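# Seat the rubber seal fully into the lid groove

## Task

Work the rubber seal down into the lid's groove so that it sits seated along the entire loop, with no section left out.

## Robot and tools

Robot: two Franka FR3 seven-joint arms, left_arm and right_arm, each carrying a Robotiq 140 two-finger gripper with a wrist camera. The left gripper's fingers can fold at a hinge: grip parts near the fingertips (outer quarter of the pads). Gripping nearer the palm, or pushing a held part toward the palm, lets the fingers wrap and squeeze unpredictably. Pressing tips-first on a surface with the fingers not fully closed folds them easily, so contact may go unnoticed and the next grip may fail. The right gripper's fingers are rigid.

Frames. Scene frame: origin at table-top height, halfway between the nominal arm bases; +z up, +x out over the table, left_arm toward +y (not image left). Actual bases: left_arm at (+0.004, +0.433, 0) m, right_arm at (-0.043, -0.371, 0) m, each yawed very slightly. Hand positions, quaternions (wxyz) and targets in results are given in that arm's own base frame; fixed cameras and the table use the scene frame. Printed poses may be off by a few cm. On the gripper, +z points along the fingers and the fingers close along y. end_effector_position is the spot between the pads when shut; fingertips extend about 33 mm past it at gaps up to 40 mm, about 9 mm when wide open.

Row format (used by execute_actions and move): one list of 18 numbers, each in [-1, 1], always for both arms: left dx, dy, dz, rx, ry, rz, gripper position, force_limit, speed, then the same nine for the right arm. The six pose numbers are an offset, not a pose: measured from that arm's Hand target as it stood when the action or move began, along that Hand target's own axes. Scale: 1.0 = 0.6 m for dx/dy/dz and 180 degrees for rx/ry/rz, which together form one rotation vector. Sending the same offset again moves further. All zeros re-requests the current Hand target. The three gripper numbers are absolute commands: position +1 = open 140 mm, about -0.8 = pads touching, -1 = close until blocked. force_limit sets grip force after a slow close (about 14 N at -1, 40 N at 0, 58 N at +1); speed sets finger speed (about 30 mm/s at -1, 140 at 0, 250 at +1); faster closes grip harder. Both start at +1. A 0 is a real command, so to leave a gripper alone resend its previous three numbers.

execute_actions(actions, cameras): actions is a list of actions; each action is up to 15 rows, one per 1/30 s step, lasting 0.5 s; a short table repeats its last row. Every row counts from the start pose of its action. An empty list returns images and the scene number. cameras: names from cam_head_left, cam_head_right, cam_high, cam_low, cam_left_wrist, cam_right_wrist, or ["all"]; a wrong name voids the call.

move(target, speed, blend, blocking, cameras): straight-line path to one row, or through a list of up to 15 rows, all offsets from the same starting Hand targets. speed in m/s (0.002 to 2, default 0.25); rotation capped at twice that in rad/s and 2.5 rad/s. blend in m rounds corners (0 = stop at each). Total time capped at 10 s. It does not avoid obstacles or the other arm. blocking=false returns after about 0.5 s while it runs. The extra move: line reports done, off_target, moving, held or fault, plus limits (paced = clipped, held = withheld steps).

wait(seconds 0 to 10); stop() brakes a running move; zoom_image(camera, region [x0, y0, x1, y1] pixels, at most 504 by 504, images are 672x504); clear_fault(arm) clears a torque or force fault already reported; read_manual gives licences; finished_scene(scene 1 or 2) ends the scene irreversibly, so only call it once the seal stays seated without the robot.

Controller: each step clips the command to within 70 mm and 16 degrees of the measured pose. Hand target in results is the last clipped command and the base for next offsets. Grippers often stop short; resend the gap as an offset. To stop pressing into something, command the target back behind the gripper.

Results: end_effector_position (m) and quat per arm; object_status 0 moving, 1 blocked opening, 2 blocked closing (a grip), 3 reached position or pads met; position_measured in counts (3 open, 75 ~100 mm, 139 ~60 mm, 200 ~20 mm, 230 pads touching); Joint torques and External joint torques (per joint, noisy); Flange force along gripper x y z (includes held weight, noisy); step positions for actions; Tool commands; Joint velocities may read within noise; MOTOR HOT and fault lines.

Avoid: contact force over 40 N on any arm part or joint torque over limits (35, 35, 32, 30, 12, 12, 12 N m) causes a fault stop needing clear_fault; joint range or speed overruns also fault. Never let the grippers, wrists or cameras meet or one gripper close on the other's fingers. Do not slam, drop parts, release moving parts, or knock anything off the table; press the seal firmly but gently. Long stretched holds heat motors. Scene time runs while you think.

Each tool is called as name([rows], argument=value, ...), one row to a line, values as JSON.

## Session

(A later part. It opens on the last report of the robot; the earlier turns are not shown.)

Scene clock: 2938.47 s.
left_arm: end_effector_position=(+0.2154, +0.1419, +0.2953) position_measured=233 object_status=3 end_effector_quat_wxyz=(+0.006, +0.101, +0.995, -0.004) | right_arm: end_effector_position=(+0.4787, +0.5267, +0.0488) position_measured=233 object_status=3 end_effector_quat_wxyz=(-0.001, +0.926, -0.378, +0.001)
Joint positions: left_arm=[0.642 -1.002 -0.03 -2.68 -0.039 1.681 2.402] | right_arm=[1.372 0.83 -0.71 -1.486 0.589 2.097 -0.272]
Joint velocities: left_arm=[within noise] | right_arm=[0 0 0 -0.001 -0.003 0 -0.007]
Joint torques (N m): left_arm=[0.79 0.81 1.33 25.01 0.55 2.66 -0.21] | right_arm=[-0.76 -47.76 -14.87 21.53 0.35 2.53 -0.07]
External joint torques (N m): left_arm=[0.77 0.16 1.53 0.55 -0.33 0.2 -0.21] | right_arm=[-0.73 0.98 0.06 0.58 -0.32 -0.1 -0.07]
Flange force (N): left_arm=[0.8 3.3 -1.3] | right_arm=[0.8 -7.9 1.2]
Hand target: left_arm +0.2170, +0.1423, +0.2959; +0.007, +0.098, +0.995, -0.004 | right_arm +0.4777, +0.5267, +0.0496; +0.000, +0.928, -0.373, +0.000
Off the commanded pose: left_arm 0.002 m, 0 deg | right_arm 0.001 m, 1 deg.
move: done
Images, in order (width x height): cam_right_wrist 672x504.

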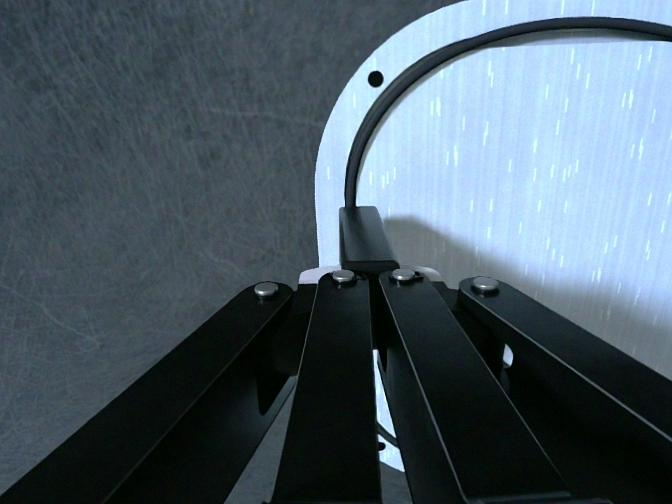

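move([
  [0,0,0,0,0,0,-1,-1,0,-0.002,-0.003,0.012,0,0,0.05,-1,-1,0],
  [0,0,0,0,0,0,-1,-1,0,-0.002,-0.003,0.026,0,0,0.05,-1,-1,0],
  [0,0,0,0,0,0,-1,-1,0,-0.002,0.001,0.046,0,0,0.05,-1,-1,0],
], speed=[0.05,0.04,0.025], blend=[0.003,0.002,0])

move([
  [0,0,0,0,0,0,-1,-1,0,0,-0.004,-0.046,0,0,0,-1,-1,0],
  [0,0,0,0,0,0,-1,-1,0,0.031,0.002,-0.046,0,0,0.06,-1,-1,0],
], speed=0.06, blend=[0.003,0], cameras=["cam_right_wrist"])

zoom_image(camera="cam_right_wrist", region=[280, 20, 440, 220])

Scene clock: 2952.83 s.
left_arm: end_effector_position=(+0.2154, +0.1419, +0.2953) position_measured=233 object_status=3 end_effector_quat_wxyz=(+0.006, +0.101, +0.995, -0.004) | right_arm: end_effector_position=(+0.4781, +0.5284, +0.0289) position_measured=233 object_status=3 end_effector_quat_wxyz=(-0.002, +0.897, -0.441, +0.000)
Joint positions: left_arm=[0.642 -1.002 -0.03 -2.68 -0.039 1.681 2.402] | right_arm=[1.388 0.877 -0.731 -1.483 0.644 2.113 -0.157]
Joint velocities: left_arm=[within noise] | right_arm=[0.001 -0.001 -0.001 -0.001 0.003 0.004 0]
Joint torques (N m): left_arm=[0.84 0.77 1.35 25.01 0.54 2.66 -0.21] | right_arm=[0.11 -42.92 -14.12 18.18 1.42 3.35 0.12]
External joint torques (N m): left_arm=[0.85 0.29 1.57 0.36 -0.33 0.17 -0.21] | right_arm=[0.05 5.86 1.68 -2 0.76 0.76 0.12]
Flange force (N): left_arm=[0.8 3.5 -0.9] | right_arm=[-0.9 -4.7 11.6]
Hand target: left_arm +0.2170, +0.1423, +0.2959; +0.007, +0.098, +0.995, -0.004 | right_arm +0.4764, +0.5271, +0.0220; +0.000, +0.896, -0.444, +0.000
Off the commanded pose: left_arm 0.002 m, 0 deg | right_arm 0.007 m, 0 deg.
move: off_target (right_arm)

Scene clock: 2955.73 s.
left_arm: end_effector_position=(+0.2154, +0.1419, +0.2953) position_measured=233 object_status=3 end_effector_quat_wxyz=(+0.006, +0.101, +0.995, -0.004) | right_arm: end_effector_position=(+0.4885, +0.5132, +0.0519) position_measured=233 object_status=3 end_effector_quat_wxyz=(-0.003, +0.853, -0.522, +0.001)
Joint positions: left_arm=[0.642 -1.002 -0.03 -2.68 -0.039 1.681 2.402] | right_arm=[1.418 0.857 -0.805 -1.503 0.67 2.076 -0.014]
Joint velocities: left_arm=[within noise] | right_arm=[0.001 -0.001 -0.001 -0.001 -0.001 -0.001 0.006]
Joint torques (N m): left_arm=[0.77 0.79 1.33 25.02 0.55 2.66 -0.23] | right_arm=[0.15 -45.48 -17.93 20.03 1.11 2.5 0.21]
External joint torques (N m): left_arm=[0.76 0.23 1.53 0.44 -0.32 0.18 -0.23] | right_arm=[0.14 1.96 -0.92 -0.02 0.44 -0.11 0.21]
Flange force (N): left_arm=[0.7 3.3 -1.0] | right_arm=[-1.8 -4.2 1.9]
Hand target: left_arm +0.2170, +0.1423, +0.2959; +0.007, +0.098, +0.995, -0.004 | right_arm +0.4867, +0.5116, +0.0496; +0.000, +0.850, -0.527, +0.000
Off the commanded pose: left_arm 0.002 m, 0 deg | right_arm 0.003 m, 1 deg.
move: done
Images, in order (width x height): cam_right_wrist 672x504.

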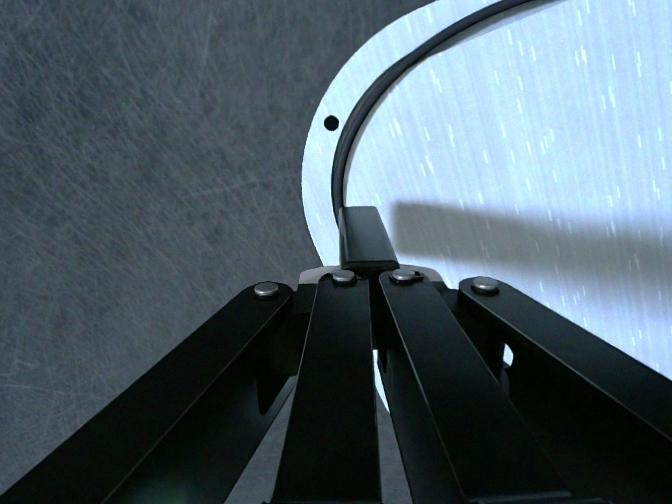

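Scaled by 2.520 from the camera's 672x504 image, which has a finer 960x720 frame.

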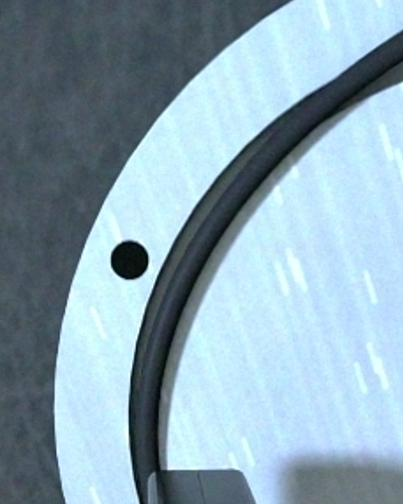

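zoom_image(camera="cam_right_wrist", region=[320, 20, 460, 160])

Scaled by 3.600 from the camera's 672x504 image, which has a finer 960x720 frame.

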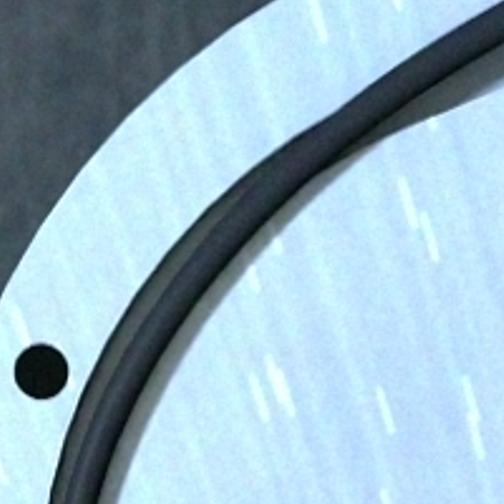

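move([
  [0,0,0,0,0,0,-1,-1,0,-0.003,-0.011,0.012,0,0,0,-1,-1,0],
  [0,0,0,0,0,0,-1,-1,0,-0.003,-0.011,0.026,0,0,0,-1,-1,0],
  [0,0,0,0,0,0,-1,-1,0,-0.003,-0.007,0.046,0,0,0,-1,-1,0],
], speed=[0.05,0.04,0.025], blend=[0.003,0.002,0])

move([
  [0,0,0,0,0,0,-1,-1,0,0,-0.004,-0.046,0,0,0,-1,-1,0],
  [0,0,0,0,0,0,-1,-1,0,0.01,-0.004,-0.046,0,0,0,-0.325,-1,0],
], speed=0.06, blend=[0.003,0], cameras=["cam_right_wrist"])

zoom_image(camera="cam_right_wrist", region=[300, 50, 460, 250])

Scene clock: 2979.13 s.
left_arm: end_effector_position=(+0.2154, +0.1419, +0.2953) position_measured=233 object_status=3 end_effector_quat_wxyz=(+0.006, +0.101, +0.995, -0.004) | right_arm: end_effector_position=(+0.4910, +0.5162, +0.0289) position_measured=233 object_status=3 end_effector_quat_wxyz=(-0.001, +0.851, -0.526, +0.000)
Joint positions: left_arm=[0.642 -1.002 -0.03 -2.68 -0.039 1.681 2.402] | right_arm=[1.395 0.903 -0.782 -1.478 0.693 2.092 -0.011]
Joint torques (N m): left_arm=[0.77 0.75 1.34 25.05 0.55 2.65 -0.22] | right_arm=[-0.19 -42.22 -14.75 17.62 1.51 3.6 0.05]
External joint torques (N m): left_arm=[0.77 0.27 1.6 0.4 -0.33 0.17 -0.22] | right_arm=[-0.26 6.32 2.38 -2.06 0.86 1.01 0.05]
Flange force (N): left_arm=[0.8 3.5 -1.0] | right_arm=[-1.7 -5.7 13.4]
Hand target: left_arm +0.2170, +0.1423, +0.2959; +0.007, +0.098, +0.995, -0.004 | right_arm +0.4897, +0.5151, +0.0220; +0.000, +0.850, -0.527, +0.000
Off the commanded pose: left_arm 0.002 m, 0 deg | right_arm 0.007 m, 0 deg.
move: off_target (right_arm)

Scene clock: 2980.70 s.
left_arm: end_effector_position=(+0.2154, +0.1419, +0.2953) position_measured=233 object_status=3 end_effector_quat_wxyz=(+0.006, +0.101, +0.995, -0.004) | right_arm: end_effector_position=(+0.4953, +0.5127, +0.0497) position_measured=170 object_status=0 end_effector_quat_wxyz=(-0.002, +0.850, -0.526, +0.000)
Joint positions: left_arm=[0.642 -1.002 -0.03 -2.68 -0.039 1.681 2.402] | right_arm=[1.401 0.876 -0.804 -1.476 0.679 2.064 -0.01]
Joint torques (N m): left_arm=[0.79 0.81 1.32 25.02 0.55 2.65 -0.21] | right_arm=[-0.43 -46.84 -18.02 19.86 0.45 2.51 0.05]
External joint torques (N m): left_arm=[0.78 0.15 1.54 0.51 -0.32 0.18 -0.21] | right_arm=[-0.28 1.21 -0.77 -0.07 -0.22 -0.1 0.05]
Flange force (N): left_arm=[0.9 3.3 -1.2] | right_arm=[-0.7 -3.1 0.7]
Hand target: left_arm +0.2170, +0.1423, +0.2959; +0.007, +0.098, +0.995, -0.004 | right_arm +0.4945, +0.5108, +0.0496; +0.000, +0.850, -0.527, +0.000
Off the commanded pose: left_arm 0.002 m, 0 deg | right_arm 0.002 m, 0 deg.
move: done
Images, in order (width x height): cam_right_wrist 672x504.

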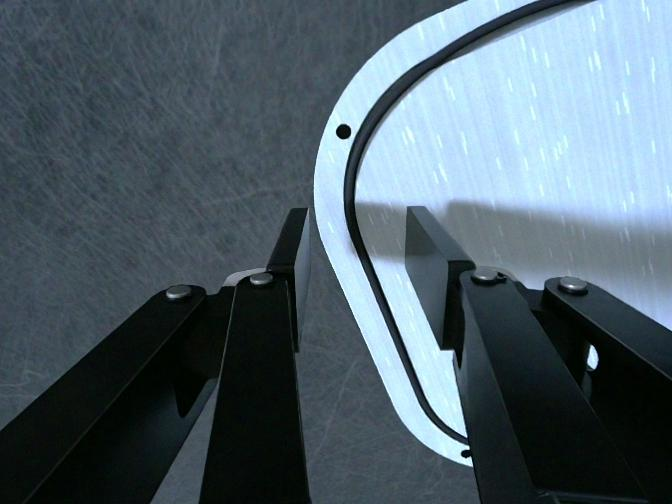

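Scaled by 2.520 from the camera's 672x504 image, which has a finer 960x720 frame.

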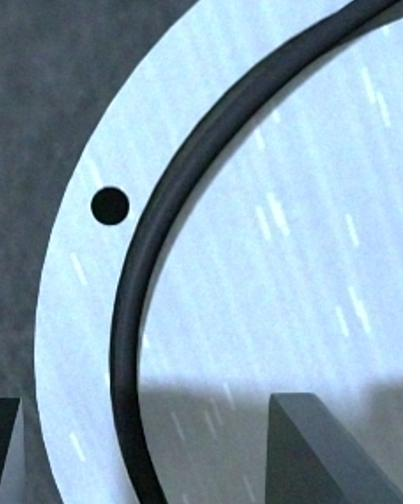

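move([
  [0,0,0,0,0,0,-1,-1,0,0.0,0,0,0,0,0,-1,-1,0],
  [0,0,0,0,0,0,-1,-1,0,0.0267,-0.0045,0.005,0,0,0.04,-1,-1,0],
  [0,0,0,0,0,0,-1,-1,0,0.0267,-0.0045,0.026,0,0,0.04,-1,-1,0],
  [0,0,0,0,0,0,-1,-1,0,0.0267,-0.0005,0.046,0,0,0.04,-1,-1,0],
], speed=[0.05,0.05,0.04,0.025], blend=[0,0.003,0.002,0])

move([
  [0,0,0,0,0,0,-1,-1,0,0,-0.004,-0.046,0,0,0,-1,-1,0],
  [0,0,0,0,0,0,-1,-1,0,0,-0.004,-0.048,0,0,0.04,-1,-1,0],
], speed=0.06, blend=[0.003,0], cameras=["cam_right_wrist"])

zoom_image(camera="cam_right_wrist", region=[300, 30, 460, 230])

Scene clock: 3002.27 s.
left_arm: end_effector_position=(+0.2154, +0.1419, +0.2953) position_measured=233 object_status=3 end_effector_quat_wxyz=(+0.006, +0.101, +0.995, -0.004) | right_arm: end_effector_position=(+0.5041, +0.4975, +0.0291) position_measured=233 object_status=3 end_effector_quat_wxyz=(-0.002, +0.816, -0.577, +0.000)
Joint positions: left_arm=[0.642 -1.002 -0.03 -2.68 -0.039 1.681 2.402] | right_arm=[1.398 0.909 -0.822 -1.5 0.729 2.089 0.061]
Joint velocities: left_arm=[within noise] | right_arm=[0 -0.001 0.001 -0.002 0.005 0.007 0]
Joint torques (N m): left_arm=[0.8 0.76 1.28 25.04 0.56 2.65 -0.21] | right_arm=[0.01 -42.14 -15.89 17.31 1.4 3.15 0.02]
External joint torques (N m): left_arm=[0.78 0.13 1.49 0.46 -0.31 0.17 -0.21] | right_arm=[-0.18 5.59 2.06 -1.96 0.74 0.56 0.02]
Flange force (N): left_arm=[1.0 3.1 -1.1] | right_arm=[-1.7 -4.4 11.4]
Hand target: left_arm +0.2170, +0.1423, +0.2959; +0.007, +0.098, +0.995, -0.004 | right_arm +0.5019, +0.4966, +0.0220; +0.000, +0.815, -0.579, +0.000
Off the commanded pose: left_arm 0.002 m, 0 deg | right_arm 0.007 m, 0 deg.
move: off_target (right_arm)

Scene clock: 3004.70 s.
left_arm: end_effector_position=(+0.2154, +0.1419, +0.2953) position_measured=233 object_status=3 end_effector_quat_wxyz=(+0.006, +0.101, +0.995, -0.004) | right_arm: end_effector_position=(+0.5056, +0.4973, +0.0519) position_measured=233 object_status=3 end_effector_quat_wxyz=(-0.002, +0.780, -0.625, +0.001)
Joint positions: left_arm=[0.642 -1.002 -0.03 -2.68 -0.039 1.681 2.402] | right_arm=[1.423 0.898 -0.872 -1.489 0.735 2.042 0.179]
Joint velocities: left_arm=[within noise] | right_arm=[-0.001 0 -0.001 0 0 0 0.004]
Joint torques (N m): left_arm=[0.79 0.78 1.33 25.05 0.55 2.65 -0.21] | right_arm=[0.1 -45.14 -19.53 19.72 1.13 2.46 0.21]
External joint torques (N m): left_arm=[0.78 0.27 1.55 0.4 -0.33 0.17 -0.21] | right_arm=[0.17 1.85 -0.84 0.62 0.46 -0.12 0.21]
Flange force (N): left_arm=[0.8 3.4 -1.0] | right_arm=[-4.2 -6.1 1.6]
Hand target: left_arm +0.2170, +0.1423, +0.2959; +0.007, +0.098, +0.995, -0.004 | right_arm +0.5042, +0.4974, +0.0508; +0.000, +0.777, -0.629, +0.000
Off the commanded pose: left_arm 0.002 m, 0 deg | right_arm 0.002 m, 1 deg.
move: done
Images, in order (width x height): cam_right_wrist 672x504.

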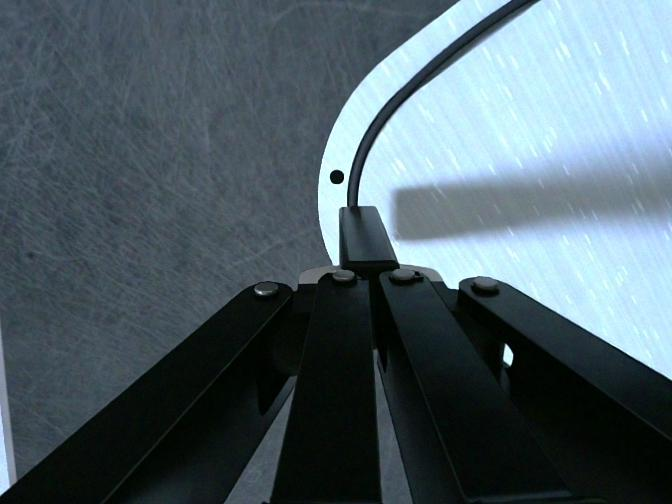

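Scaled by 2.520 from the camera's 672x504 image, which has a finer 960x720 frame.

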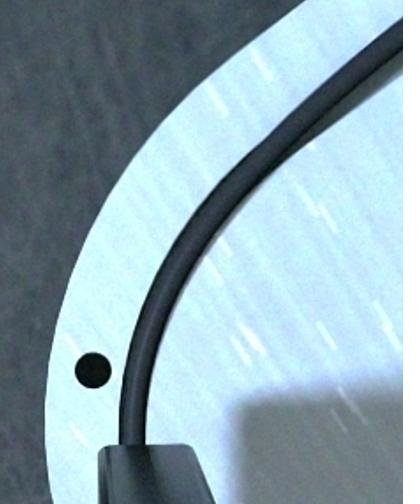

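move([
  [0,0,0,0,0,0,-1,-1,0,0.03,-0.0005,0.008,0,0,0.055,-1,-1,0],
  [0,0,0,0,0,0,-1,-1,0,0.03,-0.0005,0.028,0,0,0.055,-1,-1,0],
  [0,0,0,0,0,0,-1,-1,0,0.0322,0.0031,0.048,0,0,0.055,-1,-1,0],
], speed=[0.05,0.04,0.025], blend=[0.003,0.002,0])

move([
  [0,0,0,0,0,0,-1,-1,0,-0.002,-0.0036,-0.046,0,0,0,-1,-1,0],
  [0,0,0,0,0,0,-1,-1,0,-0.002,-0.0036,-0.048,0,0,0.05,-1,-1,0],
], speed=0.06, blend=[0.003,0], cameras=["cam_right_wrist"])

zoom_image(camera="cam_right_wrist", region=[300, 30, 460, 230])

Scene clock: 3023.43 s.
left_arm: end_effector_position=(+0.2154, +0.1419, +0.2953) position_measured=233 object_status=3 end_effector_quat_wxyz=(+0.006, +0.101, +0.995, -0.004) | right_arm: end_effector_position=(+0.5084, +0.4796, +0.0295) position_measured=233 object_status=3 end_effector_quat_wxyz=(-0.002, +0.721, -0.693, -0.001)
Joint positions: left_arm=[0.642 -1.002 -0.03 -2.68 -0.039 1.681 2.402] | right_arm=[1.445 0.93 -0.905 -1.544 0.805 2.073 0.294]
Joint velocities: left_arm=[within noise] | right_arm=[0.001 0.001 0 -0.001 0.005 0.004 -0.002]
Joint torques (N m): left_arm=[0.78 0.78 1.35 25.01 0.55 2.65 -0.21] | right_arm=[-0.24 -40.21 -17.31 16.57 1.47 3.11 0.05]
External joint torques (N m): left_arm=[0.8 0.22 1.6 0.4 -0.31 0.17 -0.21] | right_arm=[-0.32 5.78 2.62 -1.56 0.8 0.54 0.05]
Flange force (N): left_arm=[1.0 3.4 -0.9] | right_arm=[-4.5 -6.0 12.5]
Hand target: left_arm +0.2170, +0.1423, +0.2959; +0.007, +0.098, +0.995, -0.004 | right_arm +0.5064, +0.4781, +0.0220; +0.000, +0.720, -0.694, +0.000
Off the commanded pose: left_arm 0.002 m, 0 deg | right_arm 0.008 m, 0 deg.
move: off_target (right_arm)

Scene clock: 3026.13 s.
left_arm: end_effector_position=(+0.2154, +0.1419, +0.2953) position_measured=233 object_status=3 end_effector_quat_wxyz=(+0.006, +0.101, +0.995, -0.004) | right_arm: end_effector_position=(+0.5099, +0.4791, +0.0518) position_measured=233 object_status=3 end_effector_quat_wxyz=(+0.002, -0.667, +0.745, -0.001)
Joint positions: left_arm=[0.642 -1.002 -0.03 -2.68 -0.039 1.681 2.402] | right_arm=[1.472 0.925 -0.961 -1.532 0.813 2.023 0.442]
Joint velocities: left_arm=[within noise] | right_arm=[0.001 0 0.001 0 0.001 0 0.009]
Joint torques (N m): left_arm=[0.78 0.79 1.34 25.03 0.55 2.66 -0.23] | right_arm=[-0.01 -43.47 -21.46 18.6 1.07 2.46 0.2]
External joint torques (N m): left_arm=[0.78 0.15 1.57 0.52 -0.32 0.19 -0.23] | right_arm=[0.19 1.86 -0.67 0.67 0.4 -0.11 0.2]
Flange force (N): left_arm=[0.9 3.3 -1.2] | right_arm=[-5.6 -4.2 1.6]
Hand target: left_arm +0.2170, +0.1423, +0.2959; +0.007, +0.098, +0.995, -0.004 | right_arm +0.5085, +0.4794, +0.0508; +0.000, -0.664, +0.748, +0.000
Off the commanded pose: left_arm 0.002 m, 0 deg | right_arm 0.002 m, 1 deg.
move: done
Images, in order (width x height): cam_right_wrist 672x504.

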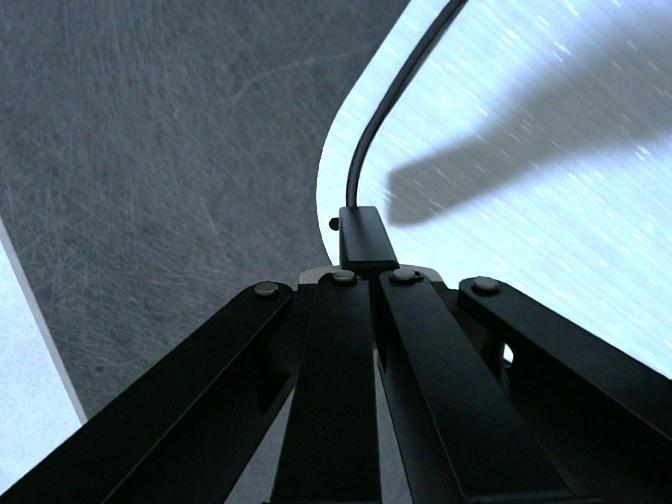

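Scaled by 2.520 from the camera's 672x504 image, which has a finer 960x720 frame.

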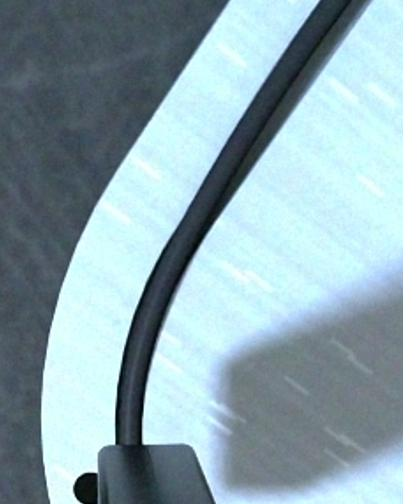

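move([
  [0,0,0,0,0,0,-1,-1,0,0.03,-0.002,0.008,0,0,0.055,-1,-1,0],
  [0,0,0,0,0,0,-1,-1,0,0.03,-0.002,0.028,0,0,0.055,-1,-1,0],
  [0,0,0,0,0,0,-1,-1,0,0.0335,0.0012,0.048,0,0,0.055,-1,-1,0],
], speed=[0.05,0.04,0.025], blend=[0.003,0.002,0])

move([
  [0,0,0,0,0,0,-1,-1,0,-0.0035,-0.003,-0.046,0,0,0,-1,-1,0],
  [0,0,0,0,0,0,-1,-1,0,0.01,-0.003,-0.048,0,0,0.08,-0.325,-1,0],
], speed=0.06, blend=[0.003,0], cameras=["cam_right_wrist"])

zoom_image(camera="cam_right_wrist", region=[290, 50, 450, 250])

Scene clock: 3048.77 s.
left_arm: end_effector_position=(+0.2154, +0.1419, +0.2953) position_measured=233 object_status=3 end_effector_quat_wxyz=(+0.006, +0.101, +0.995, -0.004) | right_arm: end_effector_position=(+0.5077, +0.4614, +0.0301) position_measured=233 object_status=3 end_effector_quat_wxyz=(+0.003, -0.597, +0.802, +0.002)
Joint positions: left_arm=[0.642 -1.002 -0.03 -2.68 -0.039 1.681 2.402] | right_arm=[1.507 0.953 -0.995 -1.603 0.886 2.056 0.556]
Joint velocities: left_arm=[within noise] | right_arm=[0.001 0.001 0.001 -0.001 0.003 0.005 -0.001]
Joint torques (N m): left_arm=[0.81 0.81 1.34 25.01 0.56 2.66 -0.23] | right_arm=[-0.31 -37.66 -18.61 14.54 1.47 3.14 -0.05]
External joint torques (N m): left_arm=[0.82 0.2 1.56 0.46 -0.32 0.19 -0.23] | right_arm=[-0.42 6.07 3.25 -2.32 0.8 0.6 -0.05]
Flange force (N): left_arm=[0.9 3.4 -1.1] | right_arm=[-3.1 -2.8 14.0]
Hand target: left_arm +0.2170, +0.1423, +0.2959; +0.007, +0.098, +0.995, -0.004 | right_arm +0.5054, +0.4595, +0.0220; +0.000, -0.597, +0.803, +0.000
Off the commanded pose: left_arm 0.002 m, 0 deg | right_arm 0.009 m, 0 deg.
move: off_target (right_arm)

Scene clock: 3052.87 s.
left_arm: end_effector_position=(+0.2154, +0.1419, +0.2953) position_measured=233 object_status=3 end_effector_quat_wxyz=(+0.006, +0.101, +0.995, -0.004) | right_arm: end_effector_position=(+0.5071, +0.4544, +0.0526) position_measured=170 object_status=0 end_effector_quat_wxyz=(+0.003, -0.495, +0.869, +0.000)
Joint positions: left_arm=[0.642 -1.002 -0.03 -2.68 -0.039 1.681 2.402] | right_arm=[1.554 0.95 -1.073 -1.621 0.906 2.006 0.781]
Joint torques (N m): left_arm=[0.77 0.77 1.32 25.06 0.55 2.66 -0.21] | right_arm=[-0.44 -41.02 -23.53 16.54 0.81 2.5 0.3]
External joint torques (N m): left_arm=[0.78 0.15 1.54 0.5 -0.32 0.18 -0.21] | right_arm=[-0.38 1.15 -0.48 0.13 0.11 -0.03 0.3]
Flange force (N): left_arm=[0.9 3.2 -1.2] | right_arm=[-3.6 -1.3 1.0]
Hand target: left_arm +0.2170, +0.1423, +0.2959; +0.007, +0.098, +0.995, -0.004 | right_arm +0.5054, +0.4532, +0.0508; +0.000, -0.491, +0.871, +0.000
Off the commanded pose: left_arm 0.002 m, 0 deg | right_arm 0.003 m, 1 deg.
move: done
Images, in order (width x height): cam_right_wrist 672x504.

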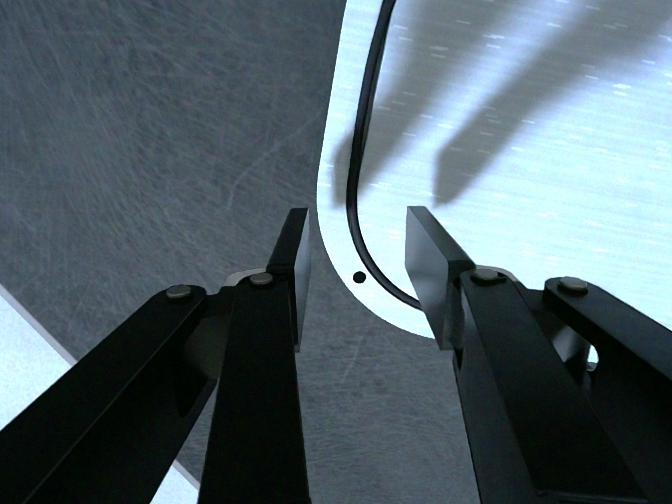

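Scaled by 2.520 from the camera's 672x504 image, which has a finer 960x720 frame.

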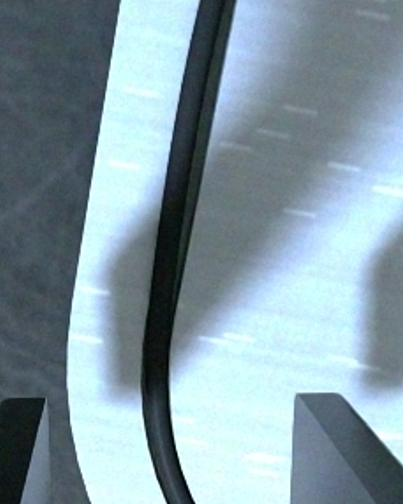

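move([
  [0,0,0,0,0,0,-1,-1,0,0.0,0,0,0,0,0,-1,-1,0],
  [0,0,0,0,0,0,-1,-1,0,0.02,-0.0025,0.005,0,0,0.04,-1,-1,0],
  [0,0,0,0,0,0,-1,-1,0,0.02,-0.0025,0.0272,0,0,0.04,-1,-1,0],
  [0,0,0,0,0,0,-1,-1,0,0.024,-0.0012,0.0472,0,0,0.04,-1,-1,0],
], speed=[0.05,0.05,0.04,0.025], blend=[0,0.003,0.002,0])

move([
  [0,0,0,0,0,0,-1,-1,0,-0.004,-0.0013,-0.046,0,0,0,-1,-1,0],
  [0,0,0,0,0,0,-1,-1,0,0.006,-0.0013,-0.048,0,0,0.03,-1,-1,0],
], speed=0.06, blend=[0.003,0], cameras=["cam_right_wrist"])

zoom_image(camera="cam_right_wrist", region=[290, 30, 450, 230])

Scene clock: 3083.33 s.
left_arm: end_effector_position=(+0.2154, +0.1419, +0.2953) position_measured=233 object_status=3 end_effector_quat_wxyz=(+0.006, +0.101, +0.995, -0.004) | right_arm: end_effector_position=(+0.5001, +0.4437, +0.0309) position_measured=233 object_status=3 end_effector_quat_wxyz=(+0.002, -0.437, +0.900, +0.003)
Joint positions: left_arm=[0.642 -1.002 -0.03 -2.68 -0.039 1.681 2.402] | right_arm=[1.583 0.978 -1.086 -1.68 0.969 2.035 0.865]
Joint velocities: left_arm=[within noise] | right_arm=[-0.001 0 0.001 -0.001 0.003 0.004 0]
Joint torques (N m): left_arm=[0.78 0.82 1.32 25.03 0.55 2.66 -0.21] | right_arm=[-1.03 -34.94 -20.28 13.55 1.38 3.16 -0.01]
External joint torques (N m): left_arm=[0.83 0.22 1.6 0.46 -0.31 0.18 -0.21] | right_arm=[-0.98 6.06 3.56 -1.87 0.69 0.65 -0.01]
Flange force (N): left_arm=[0.9 3.5 -1.1] | right_arm=[-6.7 -2.8 14.9]
Hand target: left_arm +0.2170, +0.1423, +0.2959; +0.007, +0.098, +0.995, -0.004 | right_arm +0.4986, +0.4405, +0.0225; +0.000, -0.436, +0.900, +0.000
Off the commanded pose: left_arm 0.002 m, 0 deg | right_arm 0.009 m, 1 deg.
move: off_target (right_arm)

Scene clock: 3085.47 s.
left_arm: end_effector_position=(+0.2154, +0.1419, +0.2953) position_measured=233 object_status=3 end_effector_quat_wxyz=(+0.006, +0.101, +0.995, -0.004) | right_arm: end_effector_position=(+0.4986, +0.4381, +0.0526) position_measured=233 object_status=3 end_effector_quat_wxyz=(+0.002, -0.398, +0.917, +0.000)
Joint positions: left_arm=[0.642 -1.002 -0.03 -2.68 -0.039 1.681 2.402] | right_arm=[1.617 0.961 -1.138 -1.695 0.956 2 0.95]
Joint velocities: left_arm=[within noise] | right_arm=[0.001 0 0 -0.001 0.001 0 0.006]
Joint torques (N m): left_arm=[0.79 0.75 1.33 25.02 0.55 2.67 -0.22] | right_arm=[0.07 -38.69 -25.09 15.63 1.12 2.38 0.13]
External joint torques (N m): left_arm=[0.78 0.18 1.57 0.4 -0.32 0.18 -0.22] | right_arm=[0.05 1.09 -0.87 0.07 0.41 -0.13 0.13]
Flange force (N): left_arm=[1.0 3.2 -0.9] | right_arm=[-1.4 0.1 0.4]
Hand target: left_arm +0.2170, +0.1423, +0.2959; +0.007, +0.098, +0.995, -0.004 | right_arm +0.4970, +0.4372, +0.0513; +0.000, -0.393, +0.920, +0.000
Off the commanded pose: left_arm 0.002 m, 0 deg | right_arm 0.002 m, 1 deg.
move: done
Images, in order (width x height): cam_right_wrist 672x504.

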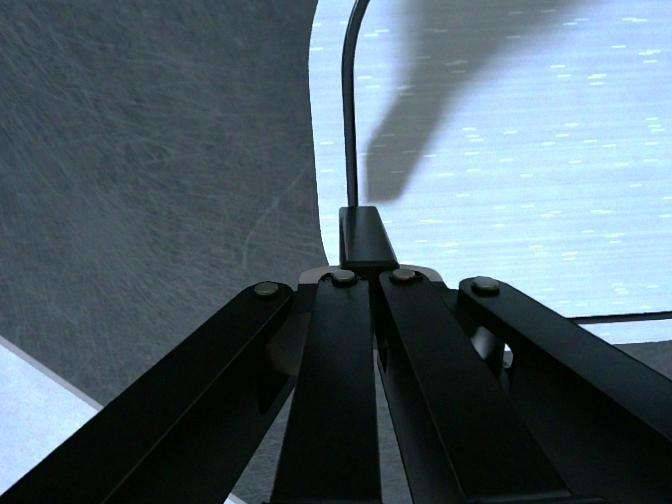

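Scaled by 2.520 from the camera's 672x504 image, which has a finer 960x720 frame.

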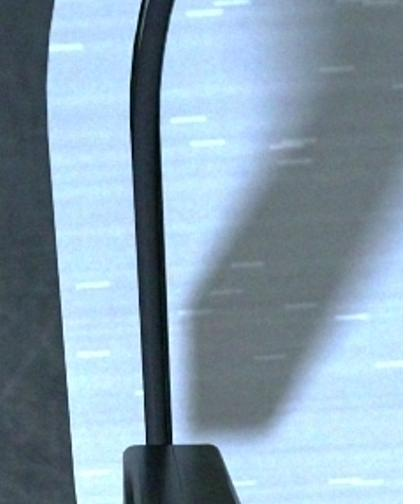

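move([
  [0,0,0,0,0,0,-1,-1,0,0.0233,-0.0022,0.008,0,0,-0.018,-1,-1,0],
  [0,0,0,0,0,0,-1,-1,0,0.0233,-0.0022,0.0272,0,0,-0.018,-1,-1,0],
  [0,0,0,0,0,0,-1,-1,0,0.0275,-0.0018,0.0475,0,0,-0.018,-1,-1,0],
], speed=[0.05,0.04,0.025], blend=[0.003,0.002,0])

move([
  [0,0,0,0,0,0,-1,-1,0,-0.004,0,-0.042,0,0,0,-1,-1,0],
  [0,0,0,0,0,0,-1,-1,0,0.0293,-0.002,-0.042,0,0,0,-1,-1,0],
  [0,0,0,0,0,0,-1,-1,0,0.0293,-0.002,-0.0203,0,0,0,-1,-1,0],
  [0,0,0,0,0,0,-1,-1,0,0.0335,-0.002,0,0,0,0,-1,-1,0],
], speed=[0.06,0.06,0.04,0.025], blend=[0.003,0.003,0.002,0])

move([
  [0,0,0,0,0,0,-1,-1,0,-0.004,0,-0.042,0,0,0,-1,-1,0],
  [0,0,0,0,0,0,-1,-1,0,0.0,0,-0.048,0,0,0,-1,-1,0],
], speed=0.06, blend=[0.003,0], cameras=["cam_right_wrist"])

zoom_image(camera="cam_right_wrist", region=[290, 10, 490, 240])

Scene clock: 3109.00 s.
left_arm: end_effector_position=(+0.2154, +0.1419, +0.2953) position_measured=233 object_status=3 end_effector_quat_wxyz=(+0.006, +0.101, +0.995, -0.004) | right_arm: end_effector_position=(+0.4882, +0.4287, +0.0315) position_measured=233 object_status=3 end_effector_quat_wxyz=(+0.003, -0.416, +0.909, +0.003)
Joint positions: left_arm=[0.642 -1.002 -0.03 -2.68 -0.039 1.681 2.402] | right_arm=[1.635 0.949 -1.111 -1.766 0.975 2.061 0.882]
Joint velocities: left_arm=[within noise] | right_arm=[-0.001 0.001 0.001 0.001 0.002 0.004 -0.008]
Joint torques (N m): left_arm=[0.81 0.8 1.32 25.05 0.55 2.65 -0.2] | right_arm=[-2.11 -31.92 -18.64 12.39 1.44 3.05 -0.22]
External joint torques (N m): left_arm=[0.81 0.2 1.54 0.56 -0.32 0.19 -0.2] | right_arm=[-2.05 6.76 5.28 -2.94 0.76 0.53 -0.22]
Flange force (N): left_arm=[0.8 3.5 -1.3] | right_arm=[-7.8 -4.7 19.9]
Hand target: left_arm +0.2170, +0.1423, +0.2959; +0.007, +0.098, +0.995, -0.004 | right_arm +0.4863, +0.4246, +0.0228; +0.000, -0.419, +0.908, +0.000
Off the commanded pose: left_arm 0.002 m, 0 deg | right_arm 0.010 m, 1 deg.
move: off_target (right_arm)

Scene clock: 3111.00 s.
left_arm: end_effector_position=(+0.2154, +0.1419, +0.2953) position_measured=233 object_status=3 end_effector_quat_wxyz=(+0.006, +0.101, +0.995, -0.004) | right_arm: end_effector_position=(+0.4768, +0.4130, +0.0321) position_measured=233 object_status=3 end_effector_quat_wxyz=(+0.004, -0.416, +0.909, +0.003)
Joint positions: left_arm=[0.642 -1.002 -0.03 -2.68 -0.039 1.681 2.402] | right_arm=[1.679 0.913 -1.13 -1.849 0.975 2.092 0.855]
Joint velocities: left_arm=[within noise] | right_arm=[-0.001 0.001 0.001 -0.001 0.001 0.004 -0.005]
Joint torques (N m): left_arm=[0.79 0.8 1.33 25.03 0.55 2.66 -0.2] | right_arm=[-2.14 -29.2 -17.59 12.04 1.53 2.89 -0.16]
External joint torques (N m): left_arm=[0.79 0.19 1.57 0.45 -0.32 0.18 -0.2] | right_arm=[-2.13 7.2 6 -3.37 0.85 0.37 -0.16]
Flange force (N): left_arm=[1.0 3.4 -1.0] | right_arm=[-8.7 -5.1 22.7]
Hand target: left_arm +0.2170, +0.1423, +0.2959; +0.007, +0.098, +0.995, -0.004 | right_arm +0.4742, +0.4085, +0.0228; +0.000, -0.419, +0.908, +0.000
Off the commanded pose: left_arm 0.002 m, 0 deg | right_arm 0.011 m, 1 deg.
move: off_target (right_arm)

Scene clock: 3112.03 s.
left_arm: end_effector_position=(+0.2154, +0.1419, +0.2953) position_measured=233 object_status=3 end_effector_quat_wxyz=(+0.006, +0.101, +0.995, -0.004) | right_arm: end_effector_position=(+0.4759, +0.4098, +0.0520) position_measured=233 object_status=3 end_effector_quat_wxyz=(+0.002, -0.422, +0.907, +0.000)
Joint positions: left_arm=[0.642 -1.002 -0.03 -2.68 -0.039 1.681 2.402] | right_arm=[1.703 0.889 -1.167 -1.853 0.943 2.063 0.855]
Joint velocities: left_arm=[within noise] | right_arm=[0 -0.001 -0.001 0 0 -0.005 0.001]
Joint torques (N m): left_arm=[0.77 0.8 1.31 25.03 0.56 2.66 -0.2] | right_arm=[0.04 -34.3 -24.54 15.89 0.44 2.38 0.18]
External joint torques (N m): left_arm=[0.79 0.24 1.57 0.42 -0.31 0.18 -0.2] | right_arm=[0.01 0.97 -1.08 0.06 -0.24 -0.14 0.18]
Flange force (N): left_arm=[0.9 3.5 -1.0] | right_arm=[-0.8 0.2 -1.2]
Hand target: left_arm +0.2170, +0.1423, +0.2959; +0.007, +0.098, +0.995, -0.004 | right_arm +0.4742, +0.4085, +0.0516; +0.000, -0.419, +0.908, +0.000
Off the commanded pose: left_arm 0.002 m, 0 deg | right_arm 0.002 m, 1 deg.
move: done; blend cut to 0.0022 m at target 1
Images, in order (width x height): cam_right_wrist 672x504.

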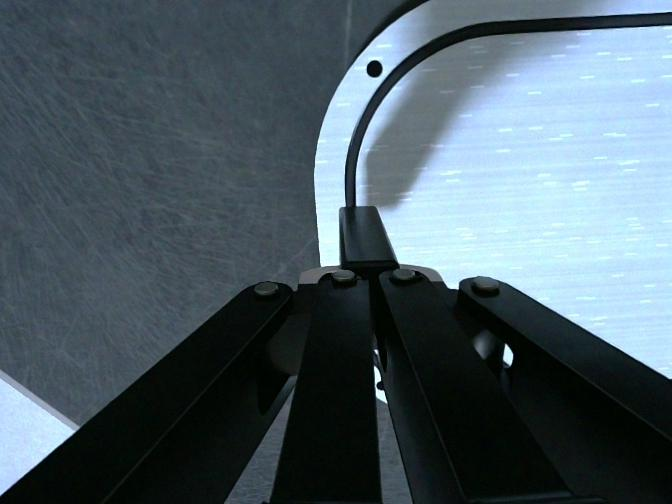

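Scaled by 2.191 from the camera's 672x504 image, which has a finer 960x720 frame.

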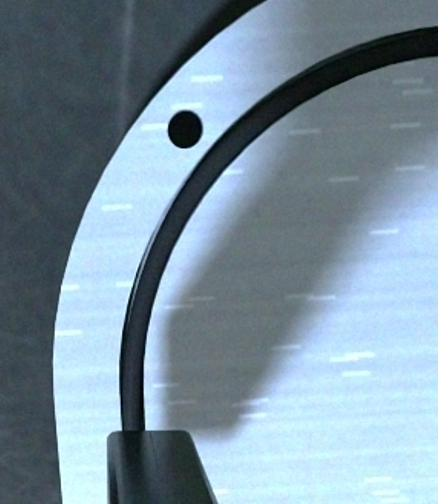

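move([
  [0,0,0,0,0,0,-1,-1,0,0.0267,-0.0033,0.008,0,0,0.0167,-1,-1,0],
  [0,0,0,0,0,0,-1,-1,0,0.0267,-0.0033,0.0252,0,0,0.0167,-1,-1,0],
  [0,0,0,0,0,0,-1,-1,0,0.0308,-0.0026,0.0452,0,0,0.0167,-1,-1,0],
], speed=[0.05,0.04,0.025], blend=[0.003,0.002,0])

move([
  [0,0,0,0,0,0,-1,-1,0,-0.004,0,-0.04,0,0,0,-1,-1,0],
  [0,0,0,0,0,0,-1,-1,0,0.026,0.004,-0.04,0,0,0.06,-1,-1,0],
  [0,0,0,0,0,0,-1,-1,0,0.026,0.004,-0.0193,0,0,0.06,-1,-1,0],
  [0,0,0,0,0,0,-1,-1,0,0.030,0.0035,0,0,0,0.06,-1,-1,0],
], speed=[0.06,0.06,0.04,0.025], blend=[0.002,0.003,0.002,0])

move([
  [0,0,0,0,0,0,-1,-1,0,-0.004,0,-0.04,0,0,0,-1,-1,0],
  [0,0,0,0,0,0,-1,-1,0,0.0,0,-0.045,0,0,0.06,-1,-1,0],
], speed=0.06, blend=[0.002,0], cameras=["cam_right_wrist"])

zoom_image(camera="cam_right_wrist", region=[290, 10, 490, 240])

Scene clock: 3139.40 s.
left_arm: end_effector_position=(+0.2154, +0.1419, +0.2953) position_measured=233 object_status=3 end_effector_quat_wxyz=(+0.006, +0.101, +0.995, -0.004) | right_arm: end_effector_position=(+0.4662, +0.3967, +0.0329) position_measured=233 object_status=3 end_effector_quat_wxyz=(+0.003, -0.394, +0.919, +0.003)
Joint positions: left_arm=[0.642 -1.002 -0.03 -2.68 -0.039 1.681 2.402] | right_arm=[1.731 0.901 -1.169 -1.921 0.994 2.101 0.869]
Joint velocities: left_arm=[within noise] | right_arm=[0 -0.001 0.001 -0.002 0.001 0.003 -0.001]
Joint torques (N m): left_arm=[0.75 0.78 1.32 25.01 0.55 2.65 -0.22] | right_arm=[-1.48 -28.26 -18.23 12.61 1.73 2.84 -0.03]
External joint torques (N m): left_arm=[0.73 0.23 1.53 0.45 -0.32 0.18 -0.22] | right_arm=[-1.26 5.78 5.61 -2.3 1.07 0.32 -0.03]
Flange force (N): left_arm=[0.7 3.3 -1.0] | right_arm=[-8.8 -3.1 20.6]
Hand target: left_arm +0.2170, +0.1423, +0.2959; +0.007, +0.098, +0.995, -0.004 | right_arm +0.4633, +0.3934, +0.0245; +0.000, -0.395, +0.919, +0.000
Off the commanded pose: left_arm 0.002 m, 0 deg | right_arm 0.009 m, 1 deg.
move: off_target (right_arm)

Scene clock: 3142.57 s.
left_arm: end_effector_position=(+0.2154, +0.1419, +0.2953) position_measured=233 object_status=3 end_effector_quat_wxyz=(+0.006, +0.101, +0.995, -0.004) | right_arm: end_effector_position=(+0.4526, +0.3858, +0.0336) position_measured=233 object_status=3 end_effector_quat_wxyz=(+0.004, -0.307, +0.952, +0.004)
Joint positions: left_arm=[0.642 -1.002 -0.03 -2.68 -0.039 1.681 2.402] | right_arm=[1.799 0.913 -1.224 -1.987 1.038 2.092 1.019]
Joint velocities: left_arm=[within noise] | right_arm=[0 -0.001 0.002 0.001 0 0.003 -0.001]
Joint torques (N m): left_arm=[0.81 0.76 1.36 25 0.56 2.66 -0.18] | right_arm=[-1.6 -25.53 -17.44 11.58 1.76 2.79 0.06]
External joint torques (N m): left_arm=[0.79 0.21 1.59 0.4 -0.31 0.18 -0.18] | right_arm=[-1.62 6.18 6.79 -2.66 1.08 0.3 0.06]
Flange force (N): left_arm=[1.0 3.4 -0.9] | right_arm=[-10.6 -1.9 24.2]
Hand target: left_arm +0.2170, +0.1423, +0.2959; +0.007, +0.098, +0.995, -0.004 | right_arm +0.4494, +0.3818, +0.0245; +0.000, -0.306, +0.952, +0.000
Off the commanded pose: left_arm 0.002 m, 0 deg | right_arm 0.010 m, 1 deg.
move: off_target (right_arm)

Scene clock: 3145.47 s.
left_arm: end_effector_position=(+0.2154, +0.1419, +0.2953) position_measured=233 object_status=3 end_effector_quat_wxyz=(+0.006, +0.101, +0.995, -0.004) | right_arm: end_effector_position=(+0.4510, +0.3827, +0.0526) position_measured=233 object_status=3 end_effector_quat_wxyz=(+0.002, -0.221, +0.975, +0.000)
Joint positions: left_arm=[0.642 -1.002 -0.03 -2.68 -0.039 1.681 2.402] | right_arm=[1.838 0.926 -1.288 -1.988 1.032 2.038 1.201]
Joint velocities: left_arm=[within noise] | right_arm=[0.001 0.001 0 0 0 0.001 0.006]
Joint torques (N m): left_arm=[0.77 0.75 1.34 25.03 0.55 2.65 -0.22] | right_arm=[0.02 -29.43 -25.85 14.47 1.04 2.35 0.34]
External joint torques (N m): left_arm=[0.77 0.15 1.56 0.49 -0.31 0.18 -0.22] | right_arm=[0.08 1.28 -0.74 0.31 0.33 -0.14 0.34]
Flange force (N): left_arm=[1.0 3.3 -1.1] | right_arm=[-1.6 1.3 -0.1]
Hand target: left_arm +0.2170, +0.1423, +0.2959; +0.007, +0.098, +0.995, -0.004 | right_arm +0.4494, +0.3818, +0.0515; +0.000, -0.215, +0.977, +0.000
Off the commanded pose: left_arm 0.002 m, 0 deg | right_arm 0.002 m, 1 deg.
move: done
Images, in order (width x height): cam_right_wrist 672x504.

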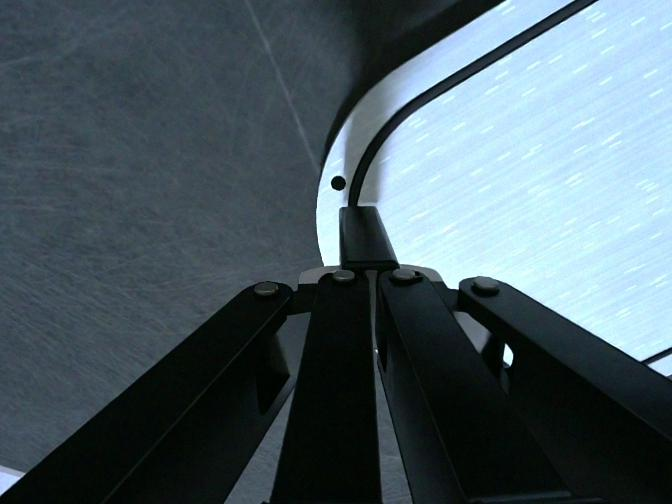

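Scaled by 2.191 from the camera's 672x504 image, which has a finer 960x720 frame.

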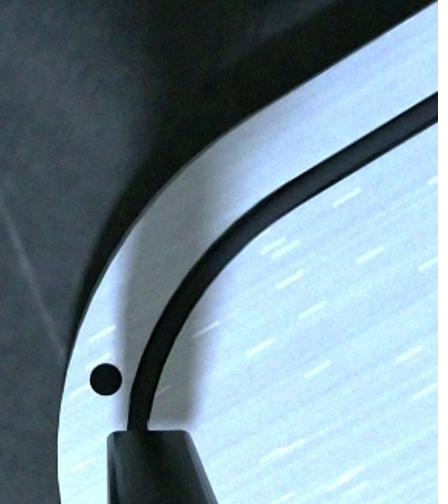

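move([
  [0,0,0,0,0,0,-1,-1,0,0.0283,-0.0007,0.005,0,0,0.06,-1,-1,0],
  [0,0,0,0,0,0,-1,-1,0,0.0283,-0.0007,0.0233,0,0,0.06,-1,-1,0],
  [0,0,0,0,0,0,-1,-1,0,0.0315,-0.0015,0.0395,0,0,0.06,-1,-1,0],
], speed=[0.05,0.04,0.025], blend=[0.003,0.002,0])

move([
  [0,0,0,0,0,0,-1,-1,0,-0.003,0,-0.036,0,0,0,-1,-1,0],
  [0,0,0,0,0,0,-1,-1,0,0.0,0,-0.040,0,0,0.09,-1,-1,0],
], speed=0.06, blend=[0.002,0], cameras=["cam_right_wrist"])

zoom_image(camera="cam_right_wrist", region=[290, 10, 490, 240])

Scene clock: 3166.17 s.
left_arm: end_effector_position=(+0.2154, +0.1419, +0.2953) position_measured=233 object_status=3 end_effector_quat_wxyz=(+0.006, +0.101, +0.995, -0.004) | right_arm: end_effector_position=(+0.4343, +0.3760, +0.0345) position_measured=233 object_status=3 end_effector_quat_wxyz=(+0.001, -0.125, +0.992, +0.003)
Joint positions: left_arm=[0.642 -1.002 -0.03 -2.68 -0.039 1.681 2.402] | right_arm=[1.886 0.957 -1.297 -2.052 1.1 2.053 1.358]
Joint velocities: left_arm=[within noise] | right_arm=[0 0.001 0 0 0.001 0.004 0]
Joint torques (N m): left_arm=[0.79 0.79 1.33 25.01 0.55 2.67 -0.21] | right_arm=[-1.47 -24.8 -20.11 11.53 1.82 2.83 0.08]
External joint torques (N m): left_arm=[0.8 0.21 1.57 0.39 -0.32 0.18 -0.21] | right_arm=[-1.45 4.66 5.32 -1.47 1.11 0.37 0.08]
Flange force (N): left_arm=[1.0 3.3 -0.9] | right_arm=[-9.8 2.1 19.7]
Hand target: left_arm +0.2170, +0.1423, +0.2959; +0.007, +0.098, +0.995, -0.004 | right_arm +0.4327, +0.3731, +0.0279; +0.000, -0.123, +0.992, +0.000
Off the commanded pose: left_arm 0.002 m, 0 deg | right_arm 0.007 m, 1 deg.
move: off_target (right_arm)

Scene clock: 3169.87 s.
left_arm: end_effector_position=(+0.2154, +0.1419, +0.2953) position_measured=233 object_status=3 end_effector_quat_wxyz=(+0.006, +0.101, +0.995, -0.004) | right_arm: end_effector_position=(+0.4340, +0.3731, +0.0525) position_measured=233 object_status=3 end_effector_quat_wxyz=(+0.001, +0.014, +1.000, +0.000)
Joint positions: left_arm=[0.642 -1.002 -0.03 -2.68 -0.039 1.681 2.402] | right_arm=[1.922 0.985 -1.363 -2.051 1.104 1.994 1.632]
Joint velocities: left_arm=[within noise] | right_arm=[0 -0.001 0 0.001 0 -0.001 0.006]
Joint torques (N m): left_arm=[0.79 0.79 1.32 25.05 0.55 2.66 -0.21] | right_arm=[-0.06 -27.82 -27.08 13.27 0.99 2.35 0.15]
External joint torques (N m): left_arm=[0.76 0.2 1.52 0.5 -0.32 0.18 -0.21] | right_arm=[-0.27 0.89 -0.79 0.44 0.22 -0.11 0.15]
Flange force (N): left_arm=[0.8 3.3 -1.2] | right_arm=[-1.8 1.5 -0.5]
Hand target: left_arm +0.2170, +0.1423, +0.2959; +0.007, +0.098, +0.995, -0.004 | right_arm +0.4327, +0.3731, +0.0519; +0.000, +0.018, +1.000, +0.000
Off the commanded pose: left_arm 0.002 m, 0 deg | right_arm 0.001 m, 1 deg.
move: done
Images, in order (width x height): cam_right_wrist 672x504.

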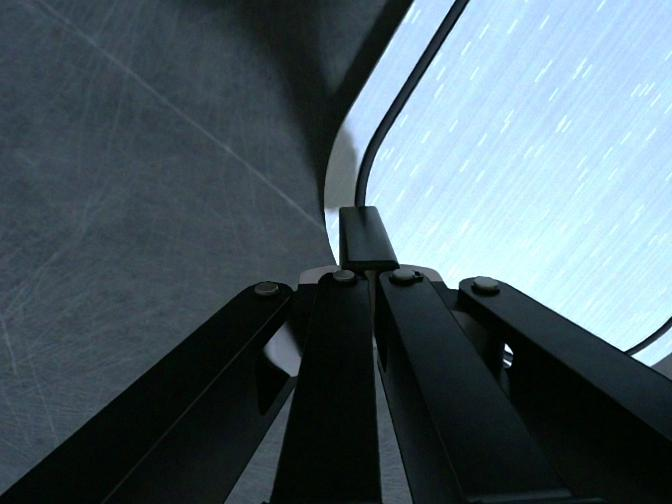

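Scaled by 2.191 from the camera's 672x504 image, which has a finer 960x720 frame.

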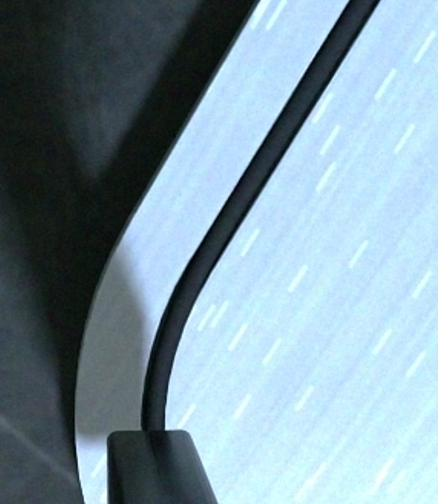

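move([
  [0,0,0,0,0,0,-1,-1,0,0.03,0.005,0.005,0,0,0.09,-1,-1,0],
  [0,0,0,0,0,0,-1,-1,0,0.03,0.005,0.0232,0,0,0.09,-1,-1,0],
  [0,0,0,0,0,0,-1,-1,0,0.0325,0.0028,0.0382,0,0,0.09,-1,-1,0],
], speed=[0.05,0.04,0.025], blend=[0.003,0.002,0])

move([
  [0,0,0,0,0,0,-1,-1,0,-0.003,0,-0.036,0,0,0,-1,-1,0],
  [0,0,0,0,0,0,-1,-1,0,0.0,0,-0.040,0,0,0.06,-1,-1,0],
], speed=0.06, blend=[0.002,0], cameras=["cam_right_wrist","cam_high"])

zoom_image(camera="cam_right_wrist", region=[290, 10, 490, 240])

Scene clock: 3185.43 s.
left_arm: end_effector_position=(+0.2154, +0.1419, +0.2953) position_measured=233 object_status=3 end_effector_quat_wxyz=(+0.006, +0.101, +0.995, -0.004) | right_arm: end_effector_position=(+0.4145, +0.3778, +0.0350) position_measured=233 object_status=3 end_effector_quat_wxyz=(+0.000, +0.156, +0.988, +0.003)
Joint positions: left_arm=[0.642 -1.002 -0.03 -2.68 -0.039 1.681 2.402] | right_arm=[1.973 1.031 -1.364 -2.093 1.174 1.992 1.906]
Joint velocities: left_arm=[within noise] | right_arm=[0 0 0 0 0.003 0.003 0]
Joint torques (N m): left_arm=[0.76 0.78 1.34 25 0.55 2.66 -0.19] | right_arm=[-1.43 -24.65 -21.64 10.23 1.97 2.82 0.09]
External joint torques (N m): left_arm=[0.76 0.31 1.59 0.34 -0.32 0.17 -0.19] | right_arm=[-1.52 3.62 5.33 -1.26 1.18 0.36 0.09]
Flange force (N): left_arm=[0.8 3.6 -0.8] | right_arm=[-6.3 5.8 18.4]
Hand target: left_arm +0.2170, +0.1423, +0.2959; +0.007, +0.098, +0.995, -0.004 | right_arm +0.4132, +0.3755, +0.0289; +0.000, +0.159, +0.987, +0.000
Off the commanded pose: left_arm 0.002 m, 0 deg | right_arm 0.007 m, 1 deg.
move: off_target (right_arm)

Scene clock: 3188.33 s.
left_arm: end_effector_position=(+0.2154, +0.1419, +0.2953) position_measured=233 object_status=3 end_effector_quat_wxyz=(+0.006, +0.101, +0.995, -0.004) | right_arm: end_effector_position=(+0.4145, +0.3752, +0.0534) position_measured=233 object_status=3 end_effector_quat_wxyz=(+0.001, +0.247, +0.969, +0.000)
Joint positions: left_arm=[0.642 -1.002 -0.03 -2.68 -0.039 1.681 2.402] | right_arm=[1.998 1.041 -1.417 -2.094 1.159 1.949 2.096]
Joint velocities: left_arm=[within noise] | right_arm=[-0.001 0.001 0.001 0.001 0.001 0 0.008]
Joint torques (N m): left_arm=[0.78 0.8 1.32 24.99 0.56 2.66 -0.22] | right_arm=[0 -26.68 -28.13 12.13 0.97 2.38 0.23]
External joint torques (N m): left_arm=[0.74 0.15 1.55 0.47 -0.32 0.18 -0.22] | right_arm=[0.11 0.77 -0.78 0.74 0.16 -0.07 0.23]
Flange force (N): left_arm=[0.9 3.2 -1.1] | right_arm=[0.0 2.2 -1.2]
Hand target: left_arm +0.2170, +0.1423, +0.2959; +0.007, +0.098, +0.995, -0.004 | right_arm +0.4133, +0.3755, +0.0529; +0.000, +0.251, +0.968, +0.000
Off the commanded pose: left_arm 0.002 m, 0 deg | right_arm 0.001 m, 1 deg.
move: done
Images, in order (width x height): cam_high 672x504, cam_right_wrist 672x504.

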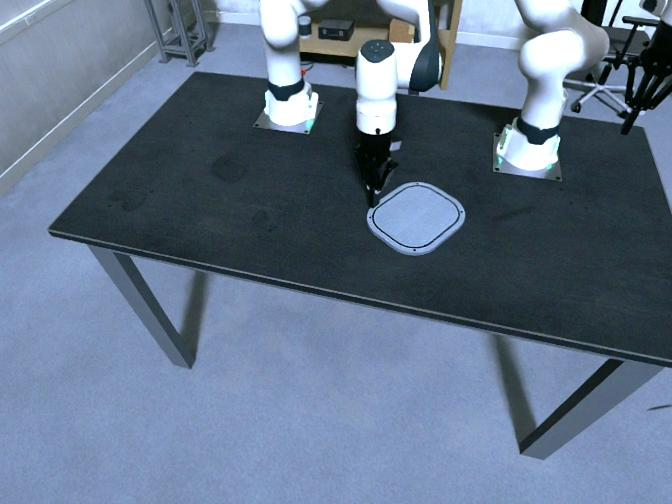

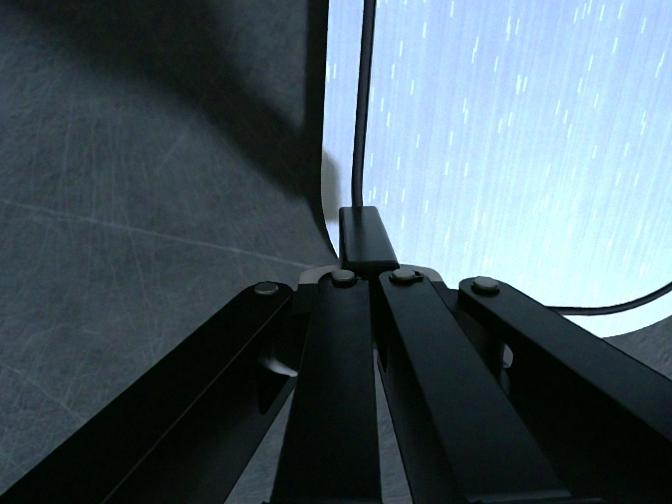

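Scaled by 2.191 from the camera's 672x504 image, which has a finer 960x720 frame.

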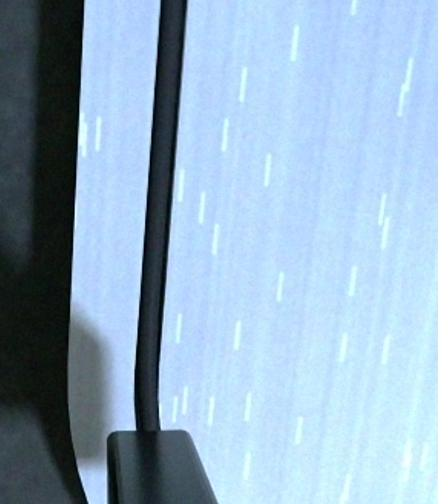

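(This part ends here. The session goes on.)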